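# Four arms open a pallet collar and seat it squarely

## Task

Unfold the pallet collar into its open shape and set it down on the pallet so that it sits square with it.

## Robot and tools

SETUP. Four identical Kinova Gen3 arms, arm1 to arm4, share one scene. Each has seven revolute joints, a Robotiq 2F-85 two-finger gripper and a wrist camera (arm1_cam_wrist to arm4_cam_wrist). Two room cameras, cam_high (wide) and cam_low, are fixed in the room. A hand reaches roughly 1.0 m from the joint 1 axis. The arms do not coordinate on their own: if one stalls, the rest keep going.

FRAME. There is a single scene frame with its origin on the floor and +z up. Each arm's foot (base_link) has a calibrated pose in this frame and points along its own +x. arm1 is at about (-0.434, -0.870, 0.802), arm2 at (0.237, -0.879, 0.836), arm3 at (1.000, -0.073, 0.834) and arm4 at (-0.899, -0.147, 0.776). The hand point sits between the finger pads. Its z axis runs along the fingers and its y axis is the direction the fingers open and close.

TOOL move. Its arguments are optional keys arm1, arm2, arm3, arm4 and cameras. Each arm key holds an object with "joints" and, if wanted, "min_time_s". "joints" maps joint names to absolute target angles, not offsets: joint1_rad through joint7_rad in radians, plus gripper_m in metres. Each arm gets its own object, and any joint you leave out is simply not commanded. Ranges: joint1, joint3, joint5 and joint7 go from -69.115 to 69.115; joint2 from -2.249 to 2.249; joint4 from -2.579 to 2.579; joint6 from -2.099 to 2.099; gripper_m from 0 to 0.085, which is the gap between the fingertips. A target counts as done within ±0.01 rad, or ±0.003 m for the gripper. Meaning of the joints: joint1 swings the whole arm about its foot, positive being clockwise seen from above, and at 0 the arm points along the foot's +x. joint2 is the shoulder: 0 is upright and positive tips forward. joint4 is the elbow and joint6 the wrist, both straight at 0. joint3 and joint5 twist their links. joint7 rolls the hand, positive being counter-clockwise seen from behind the hand. min_time_s runs from 0.1 to 8 s and sets a minimum duration for that arm's motions. No action may run longer than 15 s. Speed caps are 1.39 rad/s for joints 1 to 4 and 1.22 rad/s for joints 5 to 7. Joints on one arm start together and finish together, and the hand can take a wide path between postures. cameras takes a list of camera names or ["all"]. An unknown key makes the call invalid, and an out-of-range value gets it refused. Once a call is refused or a stop hits, the remaining move, wait and finished_scene calls in that reply are skipped. A move with no action returns the full state, every image and the scene number.

OTHER TOOLS. wait(seconds 0 to 10, optional cameras) lets time run while old targets are still pursued. zoom_image(camera, region [x0,y0,x1,y1] in pixels from the top-left, at most 504x504) enlarges part of that camera's newest image. All cameras produce 896x504 images. read_manual gives only the licence texts. finished_scene(scene) closes the current scene for good. The collar must already be placed and must stay in place without the robots holding it.

READING RESULTS. Each arm reports joint_positions, Joint velocities ("within noise" means it is at rest), joint torques (positive points toward increasing angle, with an offset for each unit), a flange force along the hand axes (this includes any load carried, and "no reading" can appear near singular poses) and joint_status. Status words: done; off_target, meaning it stopped short and may still be pushing; time_out, meaning it gave up the target and holds position; not_followed, meaning a collision check blocked the target, although a gripper command still runs. on_its_own describes motion you did not command. A "move" line lists the outcome for each arm that was given a motion. Arms listed under "as last shown" were not commanded and repeat their earlier values. Images can lag slightly behind the state.

HAZARDS. The arms do not stop on contact and can press very hard. A joint can report done while it is jammed against something. If a torque sensor saturates, that arm freezes for 10 s. Limits are 104.5 N m for joints 1 to 4 and 51.3 N m for joints 5 to 7, and a held load counts toward them. A deviation of more than 5 degrees from the planned path is also treated as a fault. A hard press between two robots fails the scene. That includes one gripper closing on another arm's fingers, and fingers opening or closing into another arm, which the collision check does not prevent. Holding loads, keeping arms stretched out or pushing against something that will not move heats the motors: MOTOR HOT appears at 60 °C, and at 75 °C the arm sags and halts for 30 to 60 s. Afterwards, resend any target marked limit_stop_at_motor_heat. The gripper has no force setting. For a firm grip, open wide and close to a value well under the object's width. Avoid clamping hard on a part that is still resting on a surface. Do not drop parts, release them while they move, slam them, strike fixed things, or push anything out of the work area or onto the floor. Loose objects may be nudged by outside pushes now and then.

Each tool is called by a JSON object that holds its "method" and its "body".

## Session

{"method": "move", "body": {}}

Scene clock: 0.00 s.
Joint torques (N m): no reading
Motor temperatures (°C): arm1=[29 33 31 35 43 38 40] | arm2=[31 32 31 39 36 40 40] | arm3=[32 32 32 32 36 43 44] | arm4=[35 36 31 33 39 40 44]
Flange force (N): no reading
Joint velocities: within noise
arm1.joint_positions: joint1_rad=-0.266 joint2_rad=-0.322 joint3_rad=-0.070 joint4_rad=+1.467 joint5_rad=-0.025 joint6_rad=+1.972 joint7_rad=+1.690 gripper_m=+0.085
arm1.joint_status: not commanded
arm1.hand: x=-0.4586 y=-0.7148 z=+1.3058 quat_wxyz=(-0.007, +0.831, -0.556, -0.015) (m; scene frame)
arm2.joint_positions: joint1_rad=+0.169 joint2_rad=-0.405 joint3_rad=-0.124 joint4_rad=+1.485 joint5_rad=-0.046 joint6_rad=+2.001 joint7_rad=+1.567 gripper_m=+0.085
arm2.joint_status: not commanded
arm2.hand: x=+0.2361 y=-0.7513 z=+1.3452 quat_wxyz=(-0.021, +0.727, -0.686, -0.022) (m; scene frame)
arm3.joint_positions: joint1_rad=-0.395 joint2_rad=-0.361 joint3_rad=-0.122 joint4_rad=+1.569 joint5_rad=+0.001 joint6_rad=+1.948 joint7_rad=+1.410 gripper_m=+0.085
arm3.joint_status: not commanded
arm3.hand: x=+0.8804 y=-0.1494 z=+1.3130 quat_wxyz=(+0.024, -0.966, -0.257, +0.001) (m; scene frame)
arm4.joint_positions: joint1_rad=-0.488 joint2_rad=-0.406 joint3_rad=-0.102 joint4_rad=+1.489 joint5_rad=-0.007 joint6_rad=+1.926 joint7_rad=+1.877 gripper_m=+0.085
arm4.joint_status: not commanded
arm4.hand: x=-0.7439 y=-0.1129 z=+1.2841 quat_wxyz=(-0.059, +0.286, -0.956, +0.023) (m; scene frame)
pictures: arm1_cam_wrist, arm2_cam_wrist, arm3_cam_wrist, arm4_cam_wrist, cam_high, cam_low

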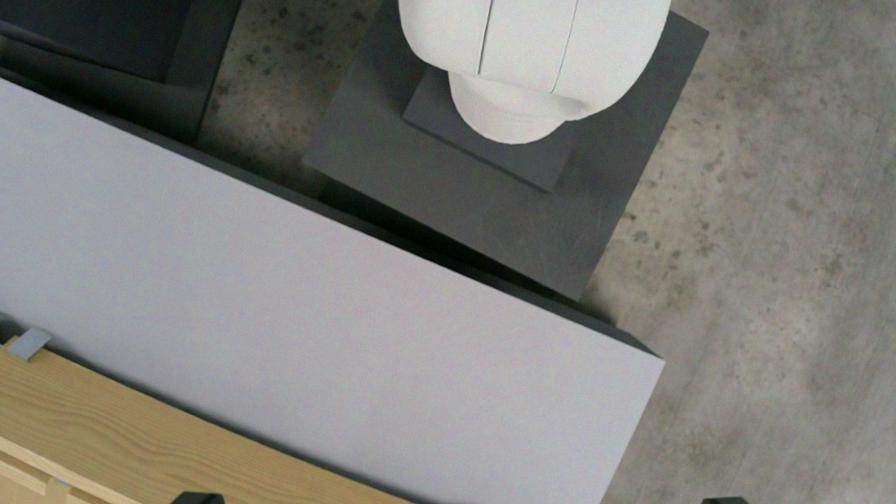

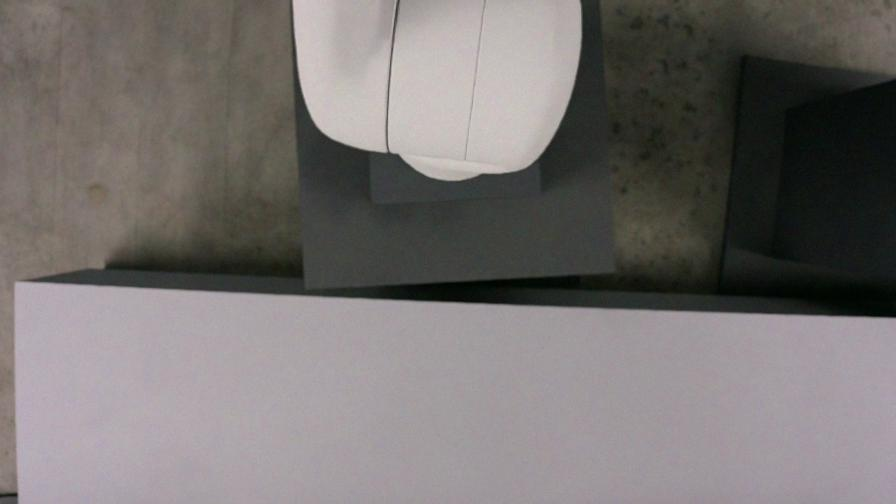

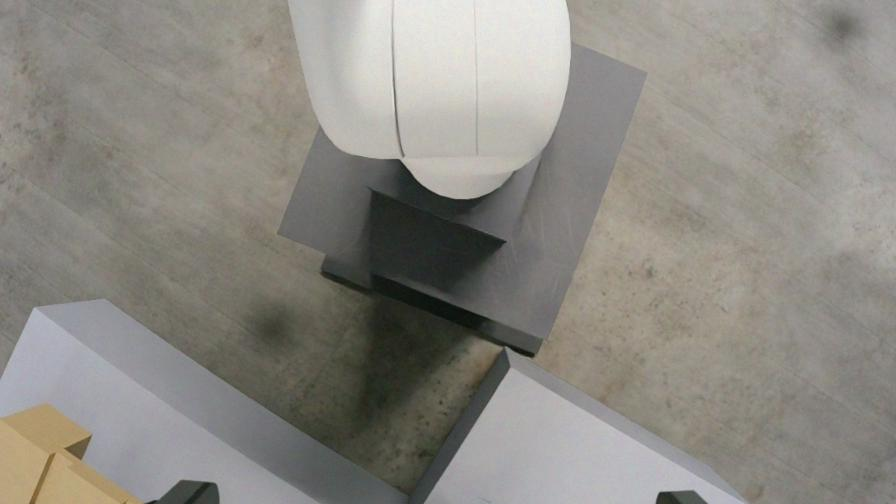

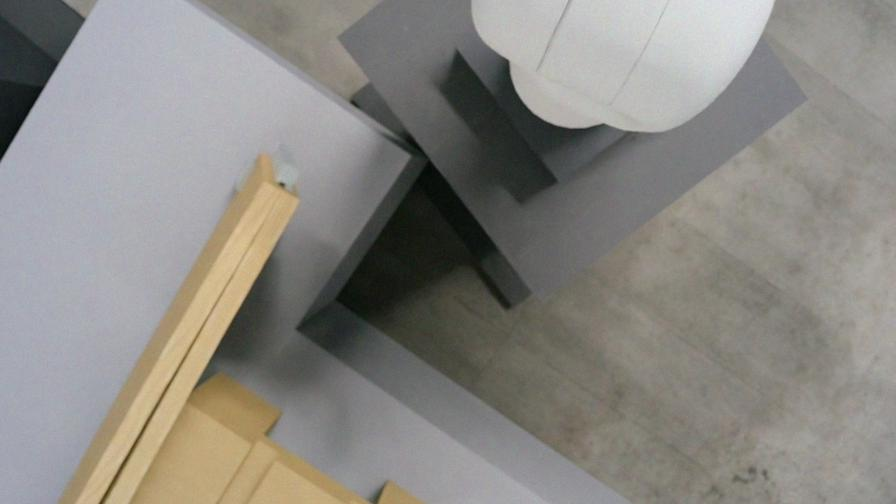

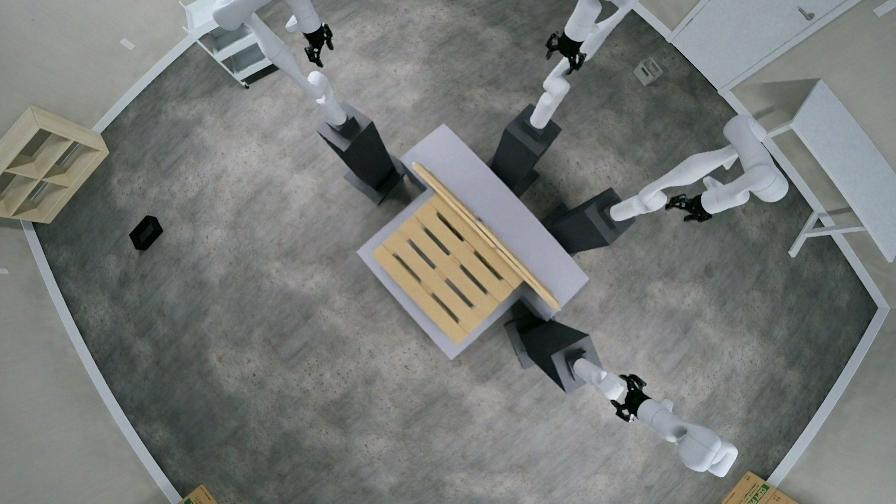

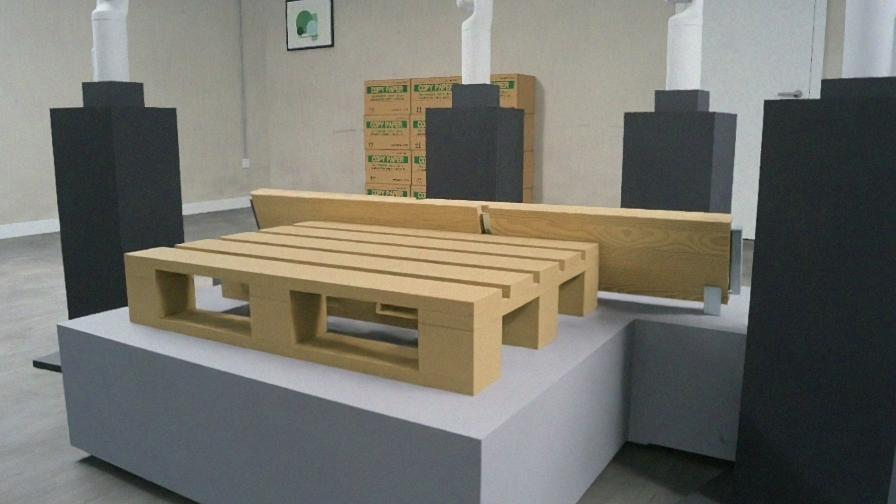

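{"method": "zoom_image", "body": {"camera": "cam_high", "region": [340, 110, 600, 370]}}

{"method": "zoom_image", "body": {"camera": "cam_low", "region": [60, 150, 480, 420]}}

{"method": "zoom_image", "body": {"camera": "cam_low", "region": [440, 150, 800, 400]}}

{"method": "zoom_image", "body": {"camera": "arm4_cam_wrist", "region": [0, 100, 500, 504]}}

{"method": "zoom_image", "body": {"camera": "arm1_cam_wrist", "region": [0, 250, 450, 504]}}

Scaled by 1.938 from the camera's 896x504 image, which has a finer 1280x720 frame.

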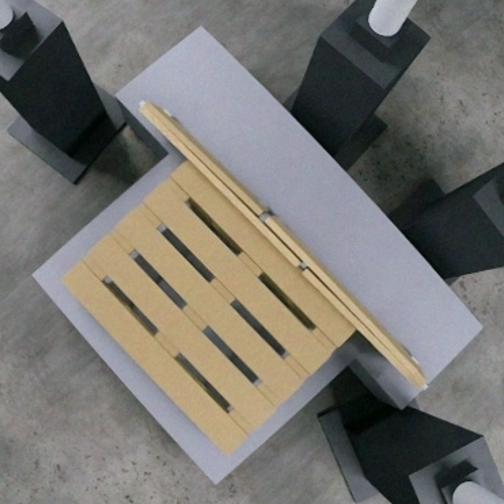

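Scaled by 1.200 from the camera's 896x504 image, which has a finer 1280x720 frame.

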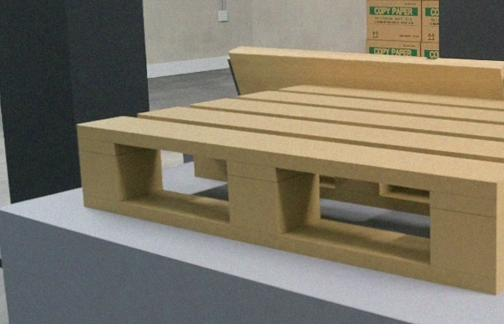

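Scaled by 1.400 from the camera's 896x504 image, which has a finer 1280x720 frame.

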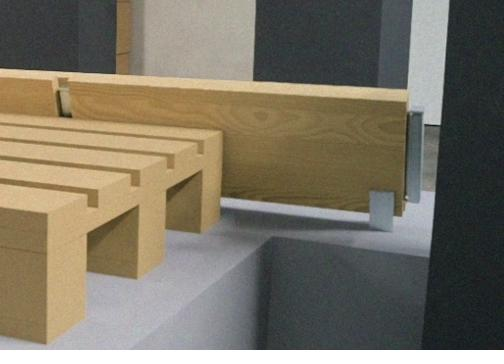

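Scaled by 1.008 from the camera's 896x504 image, which has a finer 1280x720 frame.

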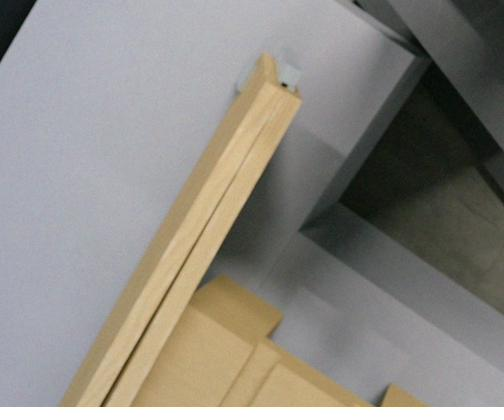

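Scaled by 1.120 from the camera's 896x504 image, which has a finer 1280x720 frame.

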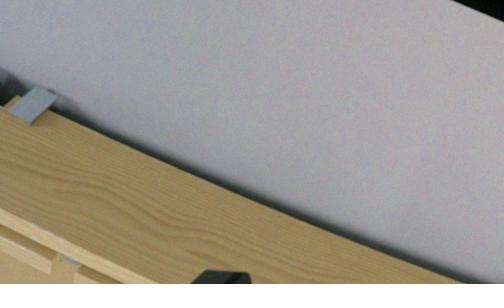

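{"method": "zoom_image", "body": {"camera": "arm4_cam_wrist", "region": [180, 80, 480, 380]}}

{"method": "zoom_image", "body": {"camera": "arm3_cam_wrist", "region": [0, 250, 504, 504]}}

{"method": "zoom_image", "body": {"camera": "cam_high", "region": [340, 110, 470, 240]}}

{"method": "zoom_image", "body": {"camera": "cam_high", "region": [460, 190, 600, 330]}}

{"method": "zoom_image", "body": {"camera": "cam_high", "region": [350, 220, 490, 360]}}

{"method": "zoom_image", "body": {"camera": "cam_low", "region": [620, 190, 780, 330]}}

Scaled by 1.680 from the camera's 896x504 image, which has a finer 1280x720 frame.

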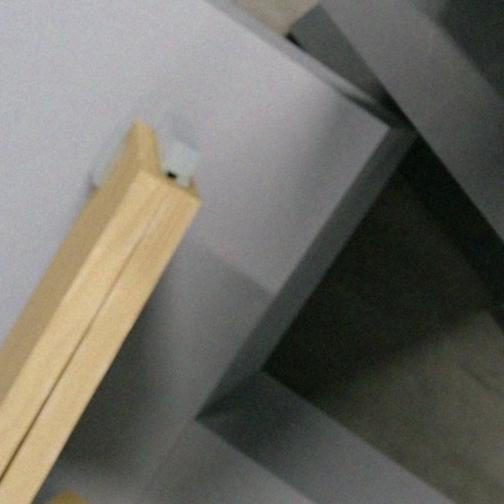

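Scaled by 1.000.

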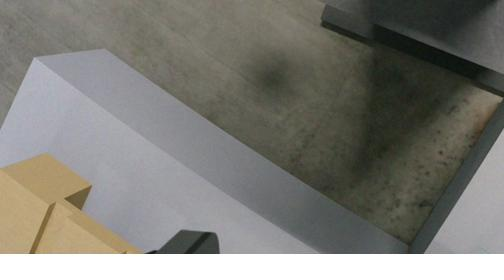

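Scaled by 3.877 from the camera's 896x504 image, which has a finer 1280x720 frame.

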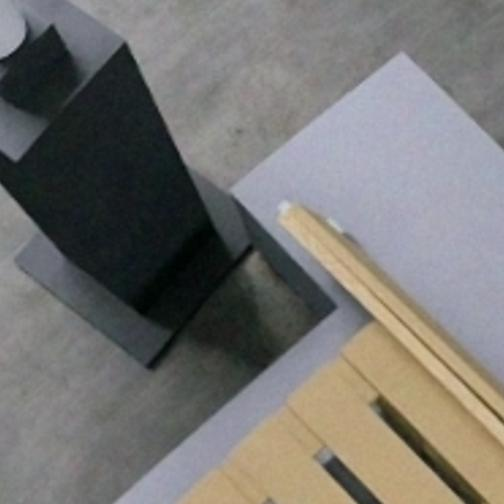

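Scaled by 3.600 from the camera's 896x504 image, which has a finer 1280x720 frame.

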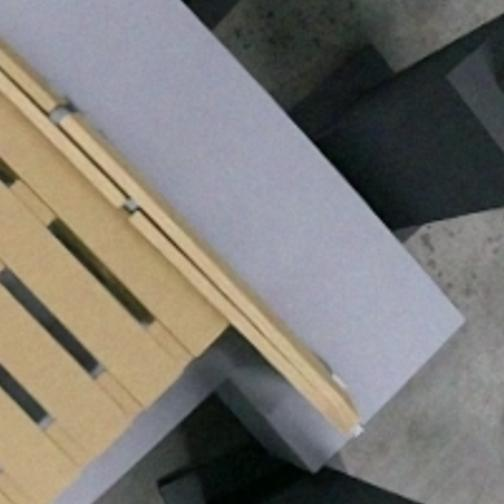

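Scaled by 3.600 from the camera's 896x504 image, which has a finer 1280x720 frame.

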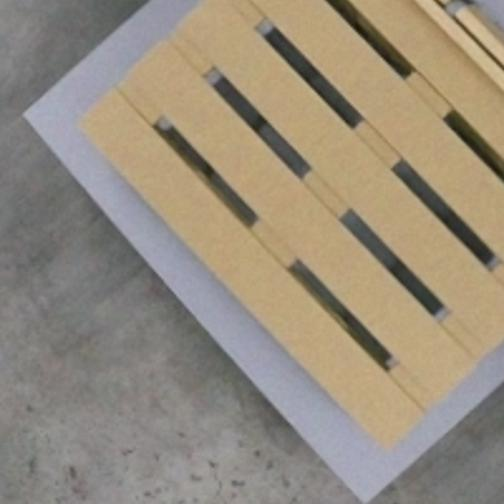

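Scaled by 3.150 from the camera's 896x504 image, which has a finer 1280x720 frame.

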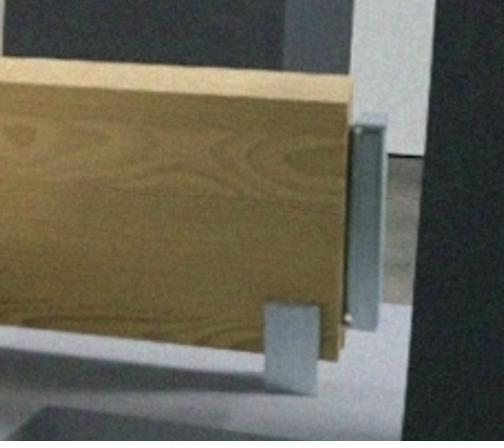

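{"method": "move", "body": {"arm1": {"joints": {"joint1_rad": -0.05, "joint2_rad": 0.354, "joint3_rad": 0, "joint4_rad": 0.961, "joint5_rad": 0, "joint6_rad": 1.53, "joint7_rad": 1.57}, "min_time_s": 3}, "arm2": {"joints": {"joint1_rad": 0.097, "joint2_rad": 0.354, "joint3_rad": 0, "joint4_rad": 0.961, "joint5_rad": 0, "joint6_rad": 1.53, "joint7_rad": 1.57}, "min_time_s": 3}, "arm3": {"joints": {"joint1_rad": -0.415, "joint2_rad": -0.36, "joint3_rad": 0, "joint4_rad": 1.57, "joint5_rad": 0, "joint6_rad": 1.6, "joint7_rad": 1.57}, "min_time_s": 3}, "arm4": {"joints": {"joint1_rad": 0.15, "joint2_rad": -0.4, "joint3_rad": 0, "joint4_rad": 1.49, "joint5_rad": 0, "joint6_rad": 1.9, "joint7_rad": 1.57}, "min_time_s": 3}, "cameras": ["all"]}}

Scene clock: 342.50 s.
Joint torques (N m): arm1=[0.1 -18.31 0.3 -10.01 0.11 -0.93 -0.22] | arm2=[-0.44 -17.32 0.15 -11.67 -0.08 -0.93 -0.2] | arm3=[1 -2.73 -1.09 -8.51 0.03 -0.49 0.44] | arm4=[0.36 -1.52 0.48 -7.59 -0.01 -0.31 -0.17]
Motor temperatures (°C): arm1=[29 33 30 35 43 38 40] | arm2=[31 31 30 39 36 40 40] | arm3=[31 31 32 32 36 43 43] | arm4=[34 36 30 33 38 39 43]
Flange force (N): arm1=[-3.1 -0.3 1.4] | arm2=[8.7 -0.8 6.3] | arm3=[-3.3 -1.6 -1.6] | arm4=[-3.4 0.9 -3.3]
move: arm1 done; arm2 done; arm3 done; arm4 done
Joint velocities: within noise
arm1.joint_positions: joint1_rad=-0.050 joint2_rad=+0.354 joint3_rad=+0.000 joint4_rad=+0.961 joint5_rad=+0.000 joint6_rad=+1.530 joint7_rad=+1.570 gripper_m=+0.085
arm1.joint_status: all done
arm1.hand: x=-0.3948 y=-0.3320 z=+1.2662 quat_wxyz=(-0.104, +0.692, -0.706, -0.109) (m; scene frame)
arm2.joint_positions: joint1_rad=+0.097 joint2_rad=+0.354 joint3_rad=+0.000 joint4_rad=+0.961 joint5_rad=+0.000 joint6_rad=+1.530 joint7_rad=+1.570 gripper_m=+0.085
arm2.joint_status: all done
arm2.hand: x=+0.2653 y=-0.3394 z=+1.2989 quat_wxyz=(-0.103, +0.698, -0.700, -0.108) (m; scene frame)
arm3.joint_positions: joint1_rad=-0.415 joint2_rad=-0.360 joint3_rad=+0.000 joint4_rad=+1.570 joint5_rad=+0.000 joint6_rad=+1.600 joint7_rad=+1.570 gripper_m=+0.085
arm3.joint_status: all done
arm3.hand: x=+0.7800 y=-0.1905 z=+1.3292 quat_wxyz=(-0.047, -0.944, -0.285, +0.157) (m; scene frame)
arm4.joint_positions: joint1_rad=+0.150 joint2_rad=-0.400 joint3_rad=+0.000 joint4_rad=+1.490 joint5_rad=+0.000 joint6_rad=+1.900 joint7_rad=+1.570 gripper_m=+0.085
arm4.joint_status: all done
arm4.hand: x=-0.7604 y=-0.2346 z=+1.2856 quat_wxyz=(-0.070, -0.228, -0.971, +0.024) (m; scene frame)
pictures: arm1_cam_wrist, arm2_cam_wrist, arm3_cam_wrist, arm4_cam_wrist, cam_high, cam_low

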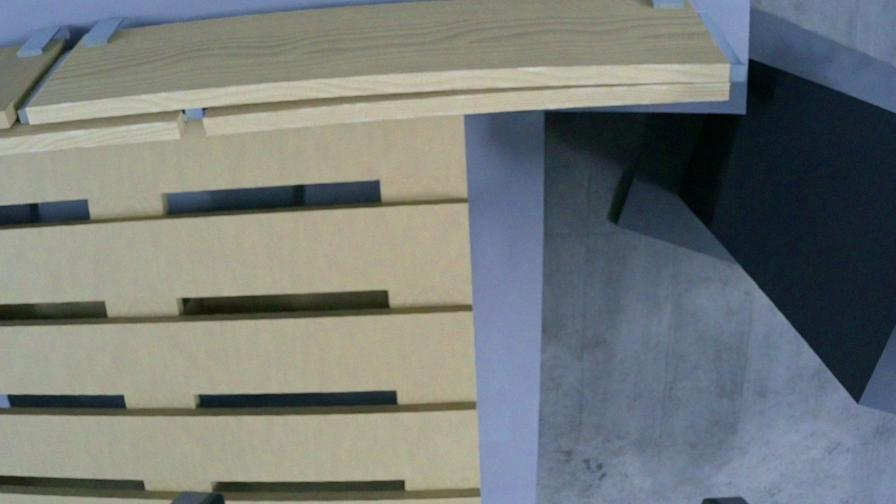

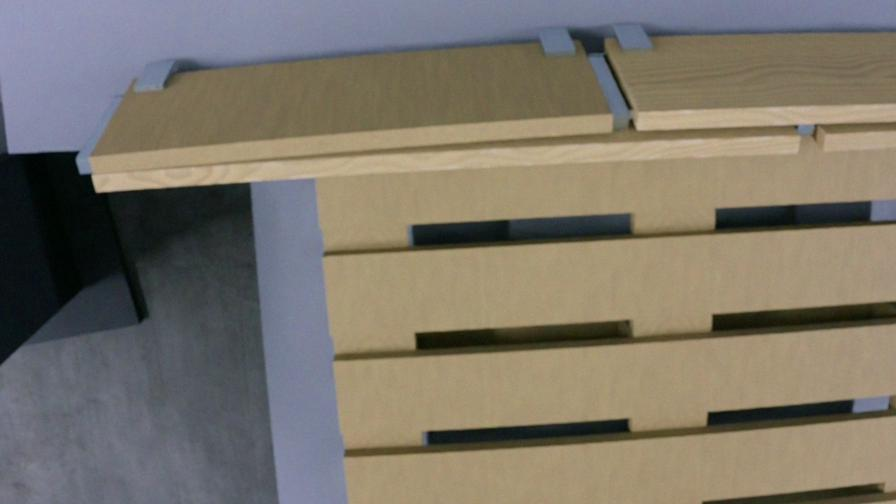

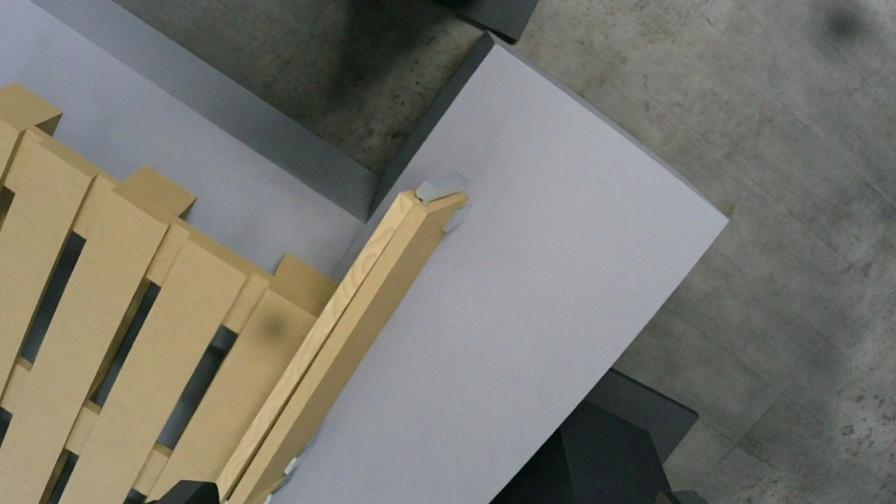

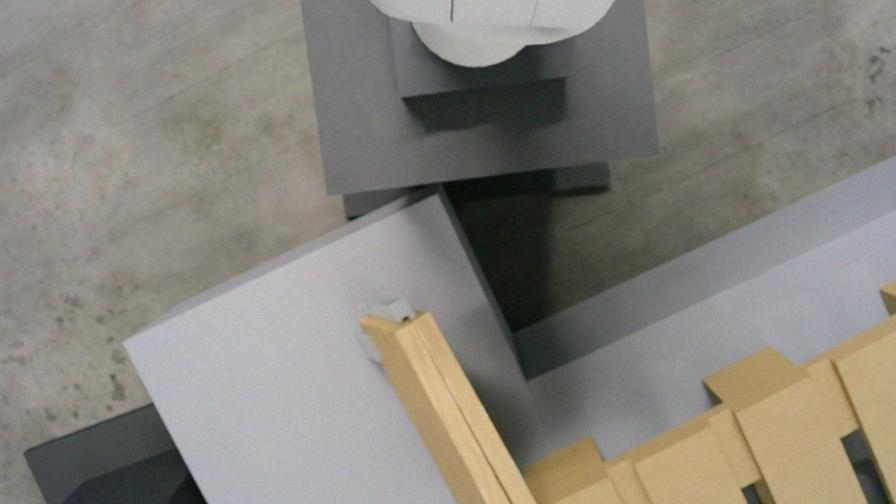

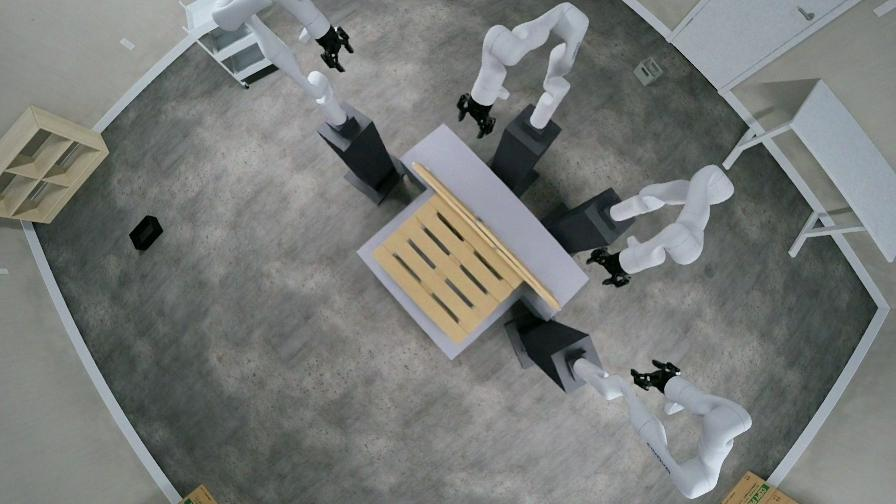

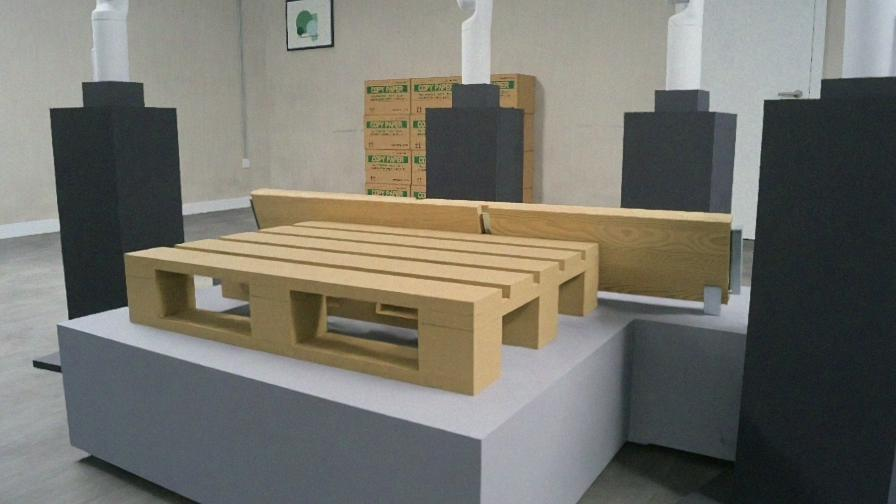

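{"method": "zoom_image", "body": {"camera": "arm1_cam_wrist", "region": [0, 0, 400, 225]}}

{"method": "zoom_image", "body": {"camera": "arm1_cam_wrist", "region": [400, 0, 800, 225]}}

{"method": "zoom_image", "body": {"camera": "arm2_cam_wrist", "region": [40, 0, 440, 225]}}

{"method": "zoom_image", "body": {"camera": "arm2_cam_wrist", "region": [496, 0, 896, 225]}}

{"method": "zoom_image", "body": {"camera": "arm4_cam_wrist", "region": [300, 250, 600, 450]}}

{"method": "zoom_image", "body": {"camera": "arm3_cam_wrist", "region": [250, 150, 550, 350]}}

Scaled by 1.260 from the camera's 896x504 image, which has a finer 1280x720 frame.

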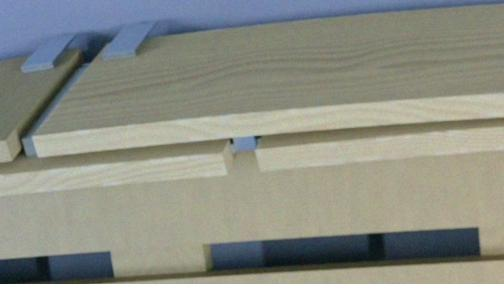

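Scaled by 1.260 from the camera's 896x504 image, which has a finer 1280x720 frame.

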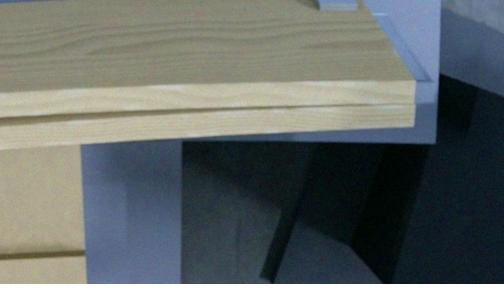

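Scaled by 1.260 from the camera's 896x504 image, which has a finer 1280x720 frame.

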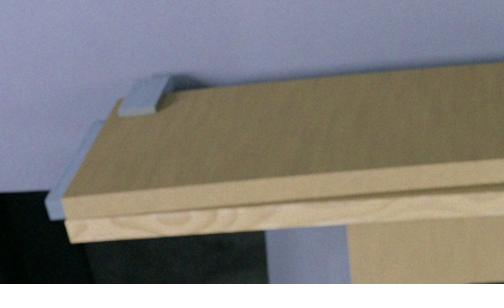

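Scaled by 1.260 from the camera's 896x504 image, which has a finer 1280x720 frame.

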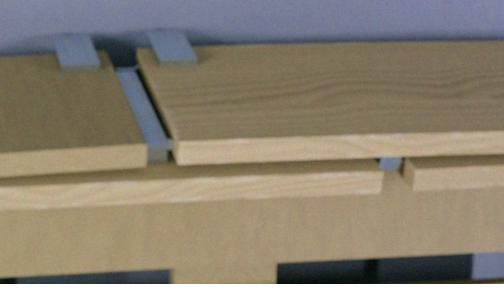

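Scaled by 1.680 from the camera's 896x504 image, which has a finer 1280x720 frame.

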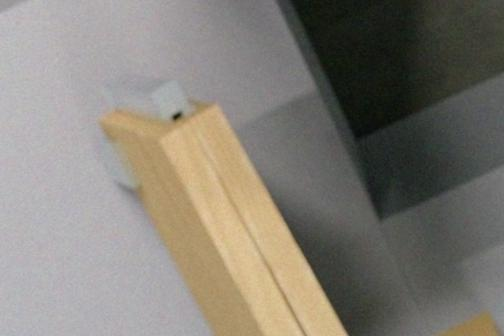

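Scaled by 1.680 from the camera's 896x504 image, which has a finer 1280x720 frame.

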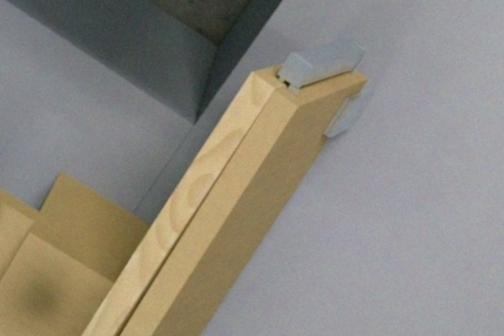

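{"method": "move", "body": {"arm2": {"joints": {"joint1_rad": -0.355, "joint2_rad": 1.108, "joint3_rad": 0, "joint4_rad": 1.566, "joint5_rad": 0, "joint6_rad": 0.117, "joint7_rad": 1.57}, "min_time_s": 3}, "cameras": ["arm2_cam_wrist"]}}

{"method": "zoom_image", "body": {"camera": "arm2_cam_wrist", "region": [100, 100, 500, 400]}}

{"method": "zoom_image", "body": {"camera": "arm2_cam_wrist", "region": [420, 100, 820, 400]}}

Scene clock: 506.60 s.
Joint torques (N m): arm1=[0.07 -18.29 0.18 -10.04 0.14 -0.9 -0.21] | arm2=[-0.5 -23.66 0.44 -7.08 -0.06 -1.06 -0.18] | arm3=[1.03 -2.77 -1.11 -8.48 0.05 -0.48 0.45] | arm4=[0.34 -1.6 0.39 -7.55 0 -0.34 -0.13]
Motor temperatures (°C): arm1=[29 33 30 36 43 38 40] | arm2=[31 32 30 40 36 40 40] | arm3=[31 31 32 32 36 43 43] | arm4=[34 36 30 33 38 39 43]
Flange force (N): arm1=[-2.8 -0.3 1.5] | arm2=[6.6 -1.0 -2.6] | arm3=[-3.5 -1.7 -1.7] | arm4=[-3.7 0.8 -3.6]
move: arm2 done
Joint velocities: within noise
arm1, arm3, arm4: as last shown
arm2.joint_positions: joint1_rad=-0.355 joint2_rad=+1.108 joint3_rad=+0.000 joint4_rad=+1.566 joint5_rad=+0.000 joint6_rad=+0.117 joint7_rad=+1.570 gripper_m=+0.085
arm2.joint_status: all done
arm2.hand: x=-0.0147 y=-0.3056 z=+0.7396 quat_wxyz=(-0.092, +0.834, -0.523, -0.152) (m; scene frame)
pictures: arm2_cam_wrist

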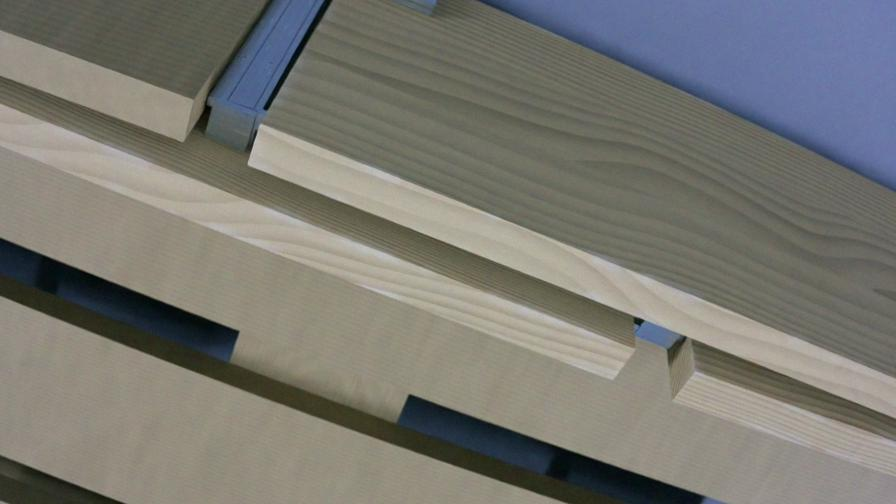

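Scaled by 1.260 from the camera's 896x504 image, which has a finer 1280x720 frame.

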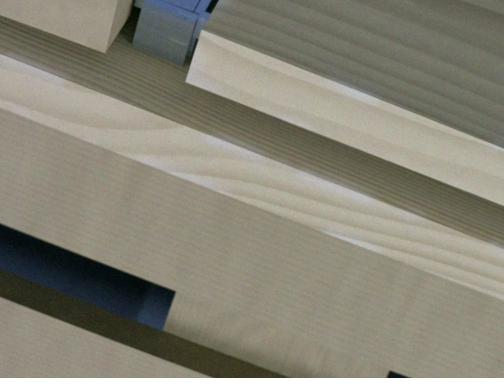

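Scaled by 1.260 from the camera's 896x504 image, which has a finer 1280x720 frame.

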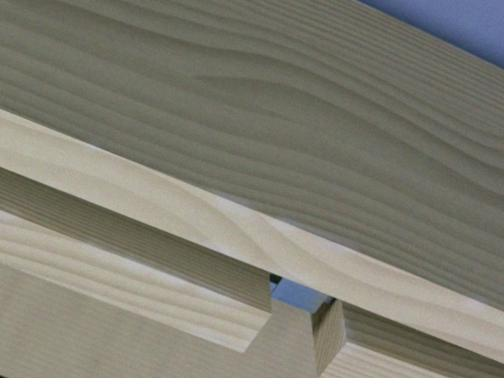

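{"method": "move", "body": {"arm2": {"joints": {"gripper_m": 0.03}}, "cameras": ["arm2_cam_wrist", "arm1_cam_wrist"]}}

{"method": "zoom_image", "body": {"camera": "arm2_cam_wrist", "region": [300, 404, 600, 504]}}

{"method": "zoom_image", "body": {"camera": "arm1_cam_wrist", "region": [140, 454, 290, 504]}}

{"method": "zoom_image", "body": {"camera": "cam_high", "region": [440, 80, 560, 160]}}

Scene clock: 895.23 s.
Joint torques (N m): arm1=[0.03 -18.19 0.26 -9.98 0.13 -0.93 -0.28] | arm2=[-0.45 -23.65 0.47 -7.04 -0.05 -1.1 -0.19] | arm3=[1 -2.79 -1.12 -8.49 0.07 -0.48 0.48] | arm4=[0.32 -1.41 0.41 -7.52 -0.02 -0.35 -0.17]
Motor temperatures (°C): arm1=[29 34 30 36 43 38 40] | arm2=[31 34 30 39 35 40 40] | arm3=[31 31 31 32 35 43 43] | arm4=[34 36 30 32 38 39 43]
Flange force (N): arm1=[-2.9 -0.5 1.3] | arm2=[6.3 -0.9 -2.5] | arm3=[-3.5 -1.6 -1.7] | arm4=[-3.3 0.7 -3.6]
move: arm2 done
Joint velocities: within noise
arm1, arm3, arm4: as last shown
arm2.joint_positions: joint1_rad=-0.355 joint2_rad=+1.108 joint3_rad=+0.000 joint4_rad=+1.566 joint5_rad=+0.000 joint6_rad=+0.117 joint7_rad=+1.570 gripper_m=+0.030
arm2.joint_status: all done
arm2.hand: x=-0.0147 y=-0.3056 z=+0.7396 quat_wxyz=(-0.092, +0.834, -0.523, -0.152) (m; scene frame)
pictures: arm1_cam_wrist, arm2_cam_wrist

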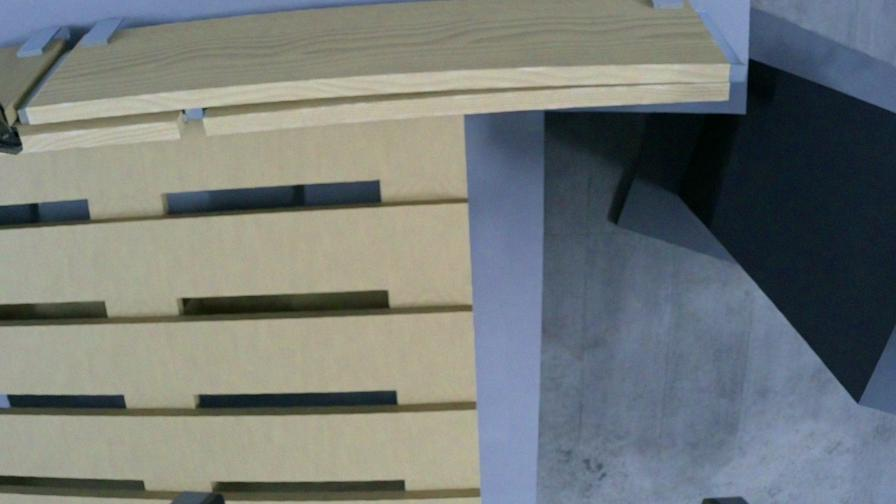

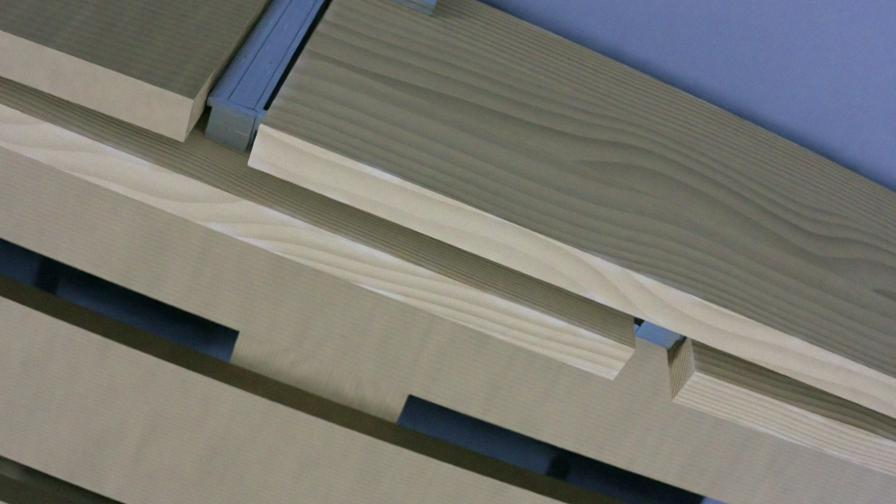

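Scaled by 1.680 from the camera's 896x504 image, which has a finer 1280x720 frame.

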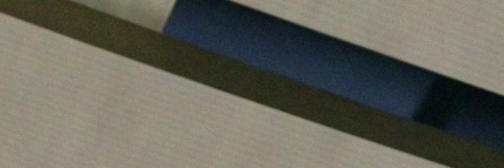

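Scaled by 3.360 from the camera's 896x504 image, which has a finer 1280x720 frame.

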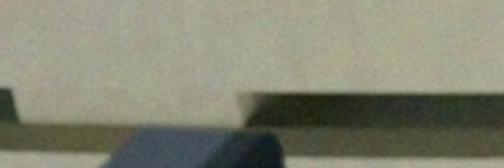

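This scene's latest camera images include none from cam_high. They are from: arm1_cam_wrist, arm2_cam_wrist. cam_high's image comes with the result of a call that names it in "cameras".

{"method": "move", "body": {"arm2": {"joints": {"joint1_rad": 0.097, "joint2_rad": 0.354, "joint4_rad": 0.961, "joint6_rad": 1.53, "gripper_m": 0.085}, "min_time_s": 3}}}

{"method": "move", "body": {"arm1": {"joints": {"joint1_rad": 0.423, "joint2_rad": 1.382, "joint4_rad": 0.856, "joint6_rad": 0.904, "joint7_rad": 0.522}, "min_time_s": 3}, "cameras": ["arm1_cam_wrist", "cam_high"]}}

{"method": "zoom_image", "body": {"camera": "arm1_cam_wrist", "region": [100, 0, 604, 504]}}

Scene clock: 999.17 s.
Joint torques (N m): arm1=[0.13 -18.22 0.29 -10.01 0.13 -0.92 -0.24] | arm2=[-0.47 -17.27 0.19 -11.66 -0.08 -0.93 -0.2] | arm3=[1.01 -2.74 -1.11 -8.51 0.06 -0.47 0.44] | arm4=[0.35 -1.44 0.37 -7.57 -0.03 -0.3 -0.15]
Motor temperatures (°C): arm1=[29 34 30 36 43 38 40] | arm2=[31 34 30 39 35 40 40] | arm3=[31 31 31 32 35 43 43] | arm4=[34 36 30 32 38 39 43]
Flange force (N): arm1=[-2.8 -0.2 1.4] | arm2=[8.8 -0.8 6.3] | arm3=[-3.4 -1.7 -1.6] | arm4=[-3.3 0.6 -3.3]
move: arm2 done
Joint velocities: within noise
arm1, arm3, arm4: as last shown
arm2.joint_positions: joint1_rad=+0.097 joint2_rad=+0.354 joint3_rad=+0.000 joint4_rad=+0.961 joint5_rad=+0.000 joint6_rad=+1.530 joint7_rad=+1.570 gripper_m=+0.085
arm2.joint_status: all done
arm2.hand: x=+0.2653 y=-0.3394 z=+1.2989 quat_wxyz=(-0.103, +0.698, -0.700, -0.108) (m; scene frame)
pictures: none

Scene clock: 1002.47 s.
Joint torques (N m): arm1=[-0.04 -28.94 0.45 -7.47 0.05 -0.09 -0.22] | arm2=[-0.44 -17.35 0.21 -11.66 -0.1 -0.9 -0.17] | arm3=[0.99 -2.75 -1.12 -8.52 0.06 -0.47 0.44] | arm4=[0.34 -1.48 0.43 -7.59 -0.02 -0.33 -0.18]
Motor temperatures (°C): arm1=[29 34 30 36 43 38 40] | arm2=[31 34 30 39 35 40 40] | arm3=[31 31 31 32 35 43 43] | arm4=[34 36 30 32 38 39 43]
Flange force (N): arm1=[-1.5 2.3 3.4] | arm2=[8.6 -0.7 6.4] | arm3=[-3.4 -1.7 -1.6] | arm4=[-3.3 0.7 -3.3]
move: arm1 done
Joint velocities: within noise
arm1.joint_positions: joint1_rad=+0.423 joint2_rad=+1.382 joint3_rad=+0.000 joint4_rad=+0.856 joint5_rad=+0.000 joint6_rad=+0.904 joint7_rad=+0.522 gripper_m=+0.085
arm1.joint_status: all done
arm1.hand: x=-0.1020 y=-0.2988 z=+0.6602 quat_wxyz=(+0.005, +0.015, -1.000, -0.003) (m; scene frame)
arm2, arm3, arm4: as last shown
pictures: arm1_cam_wrist, cam_high

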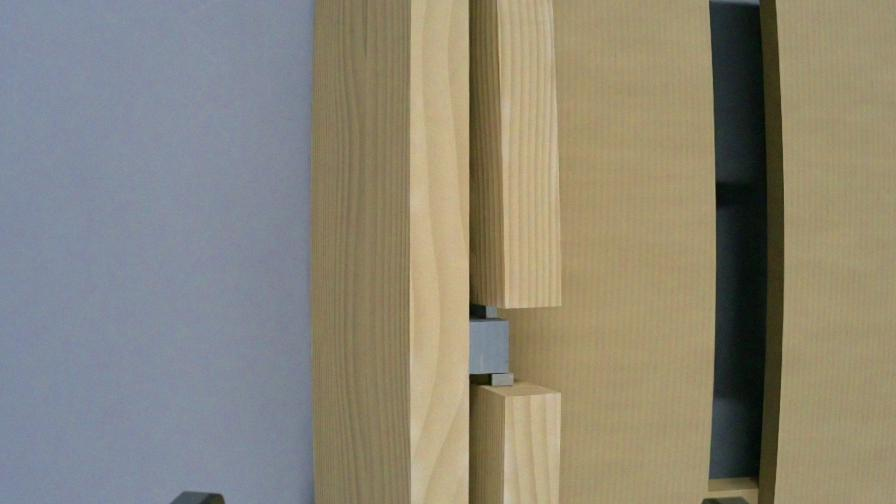

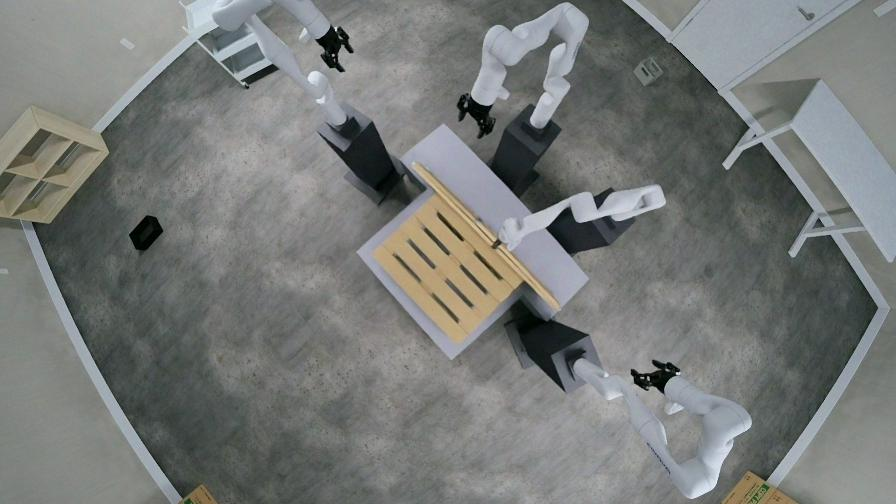

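Scaled by 1.000.

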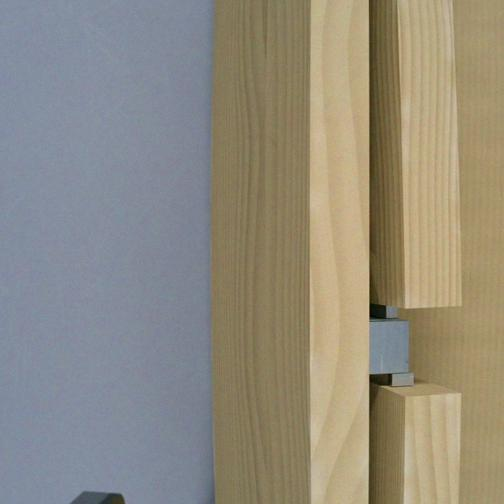

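{"method": "move", "body": {"arm1": {"joints": {"joint1_rad": 0.434, "joint2_rad": 1.606, "joint4_rad": 0.743, "joint6_rad": 0.793, "joint7_rad": 0.533}, "min_time_s": 2}, "cameras": ["arm1_cam_wrist", "arm2_cam_wrist"]}}

Scene clock: 1048.60 s.
Joint torques (N m): arm1=[0.04 -28.61 0.45 -6.71 0.1 -0.01 -0.24] | arm2=[-0.44 -17.32 0.18 -11.67 -0.07 -0.95 -0.17] | arm3=[0.99 -2.75 -1.11 -8.45 0.06 -0.46 0.46] | arm4=[0.29 -1.51 0.45 -7.58 -0.05 -0.27 -0.16]
Motor temperatures (°C): arm1=[29 35 30 36 43 38 40] | arm2=[31 34 30 39 35 40 40] | arm3=[31 31 31 32 35 43 43] | arm4=[34 36 30 32 38 39 43]
Flange force (N): arm1=[-1.5 2.5 4.1] | arm2=[8.7 -0.7 6.3] | arm3=[-3.5 -1.6 -1.7] | arm4=[-3.5 0.8 -3.2]
move: arm1 done
Joint velocities: within noise
arm1.joint_positions: joint1_rad=+0.434 joint2_rad=+1.606 joint3_rad=+0.000 joint4_rad=+0.743 joint5_rad=+0.000 joint6_rad=+0.793 joint7_rad=+0.533 gripper_m=+0.085
arm1.joint_status: all done
arm1.hand: x=-0.1046 y=-0.3156 z=+0.5401 quat_wxyz=(+0.005, +0.015, -1.000, -0.003) (m; scene frame)
arm2, arm3, arm4: as last shown
pictures: arm1_cam_wrist, arm2_cam_wrist

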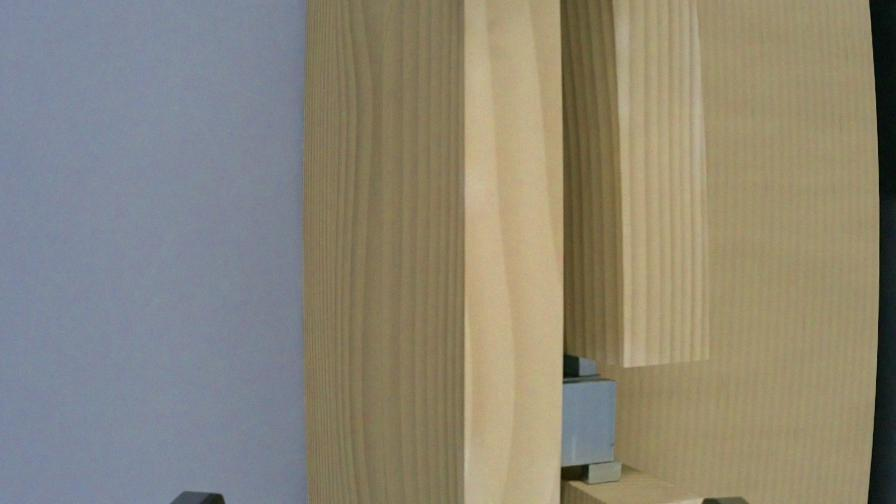

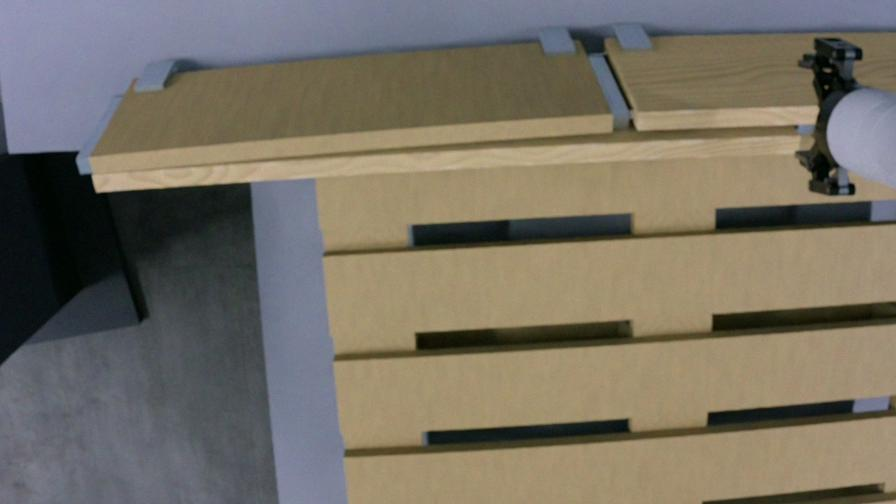

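{"method": "move", "body": {"arm1": {"joints": {"joint1_rad": 0.452, "joint2_rad": 1.594, "joint4_rad": 0.836, "joint6_rad": 0.711, "joint7_rad": 0.551}, "min_time_s": 2}, "cameras": ["arm1_cam_wrist"]}}

{"method": "zoom_image", "body": {"camera": "arm1_cam_wrist", "region": [560, 304, 860, 504]}}

Scene clock: 1094.33 s.
Joint torques (N m): arm1=[-0.01 -28.1 0.44 -6.25 0.11 -0.05 -0.24] | arm2=[-0.44 -17.34 0.19 -11.59 -0.09 -0.92 -0.19] | arm3=[1.01 -2.76 -1.1 -8.48 0.05 -0.47 0.46] | arm4=[0.38 -1.46 0.42 -7.56 -0.09 -0.36 -0.2]
Motor temperatures (°C): arm1=[29 35 30 36 43 38 40] | arm2=[31 35 30 39 35 40 40] | arm3=[31 31 31 32 35 43 43] | arm4=[34 36 30 32 38 39 43]
Flange force (N): arm1=[-1.2 1.7 4.0] | arm2=[8.3 -0.8 6.1] | arm3=[-3.5 -1.6 -1.7] | arm4=[-3.3 0.5 -3.5]
move: arm1 done
Joint velocities: within noise
arm1.joint_positions: joint1_rad=+0.452 joint2_rad=+1.594 joint3_rad=+0.000 joint4_rad=+0.836 joint5_rad=+0.000 joint6_rad=+0.711 joint7_rad=+0.551 gripper_m=+0.085
arm1.joint_status: all done
arm1.hand: x=-0.1038 y=-0.3374 z=+0.5277 quat_wxyz=(+0.005, +0.015, -1.000, -0.003) (m; scene frame)
arm2, arm3, arm4: as last shown
pictures: arm1_cam_wrist

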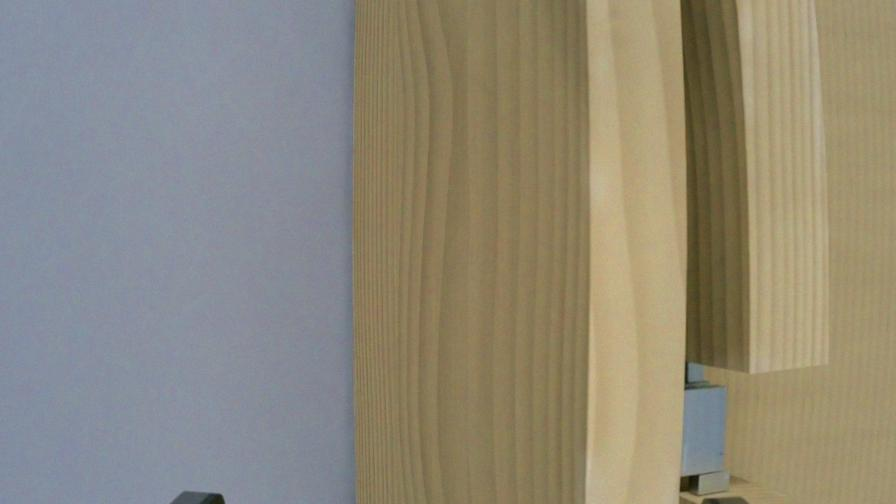

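Scaled by 1.680 from the camera's 896x504 image, which has a finer 1280x720 frame.

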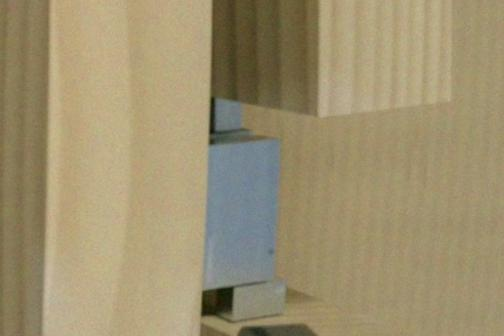

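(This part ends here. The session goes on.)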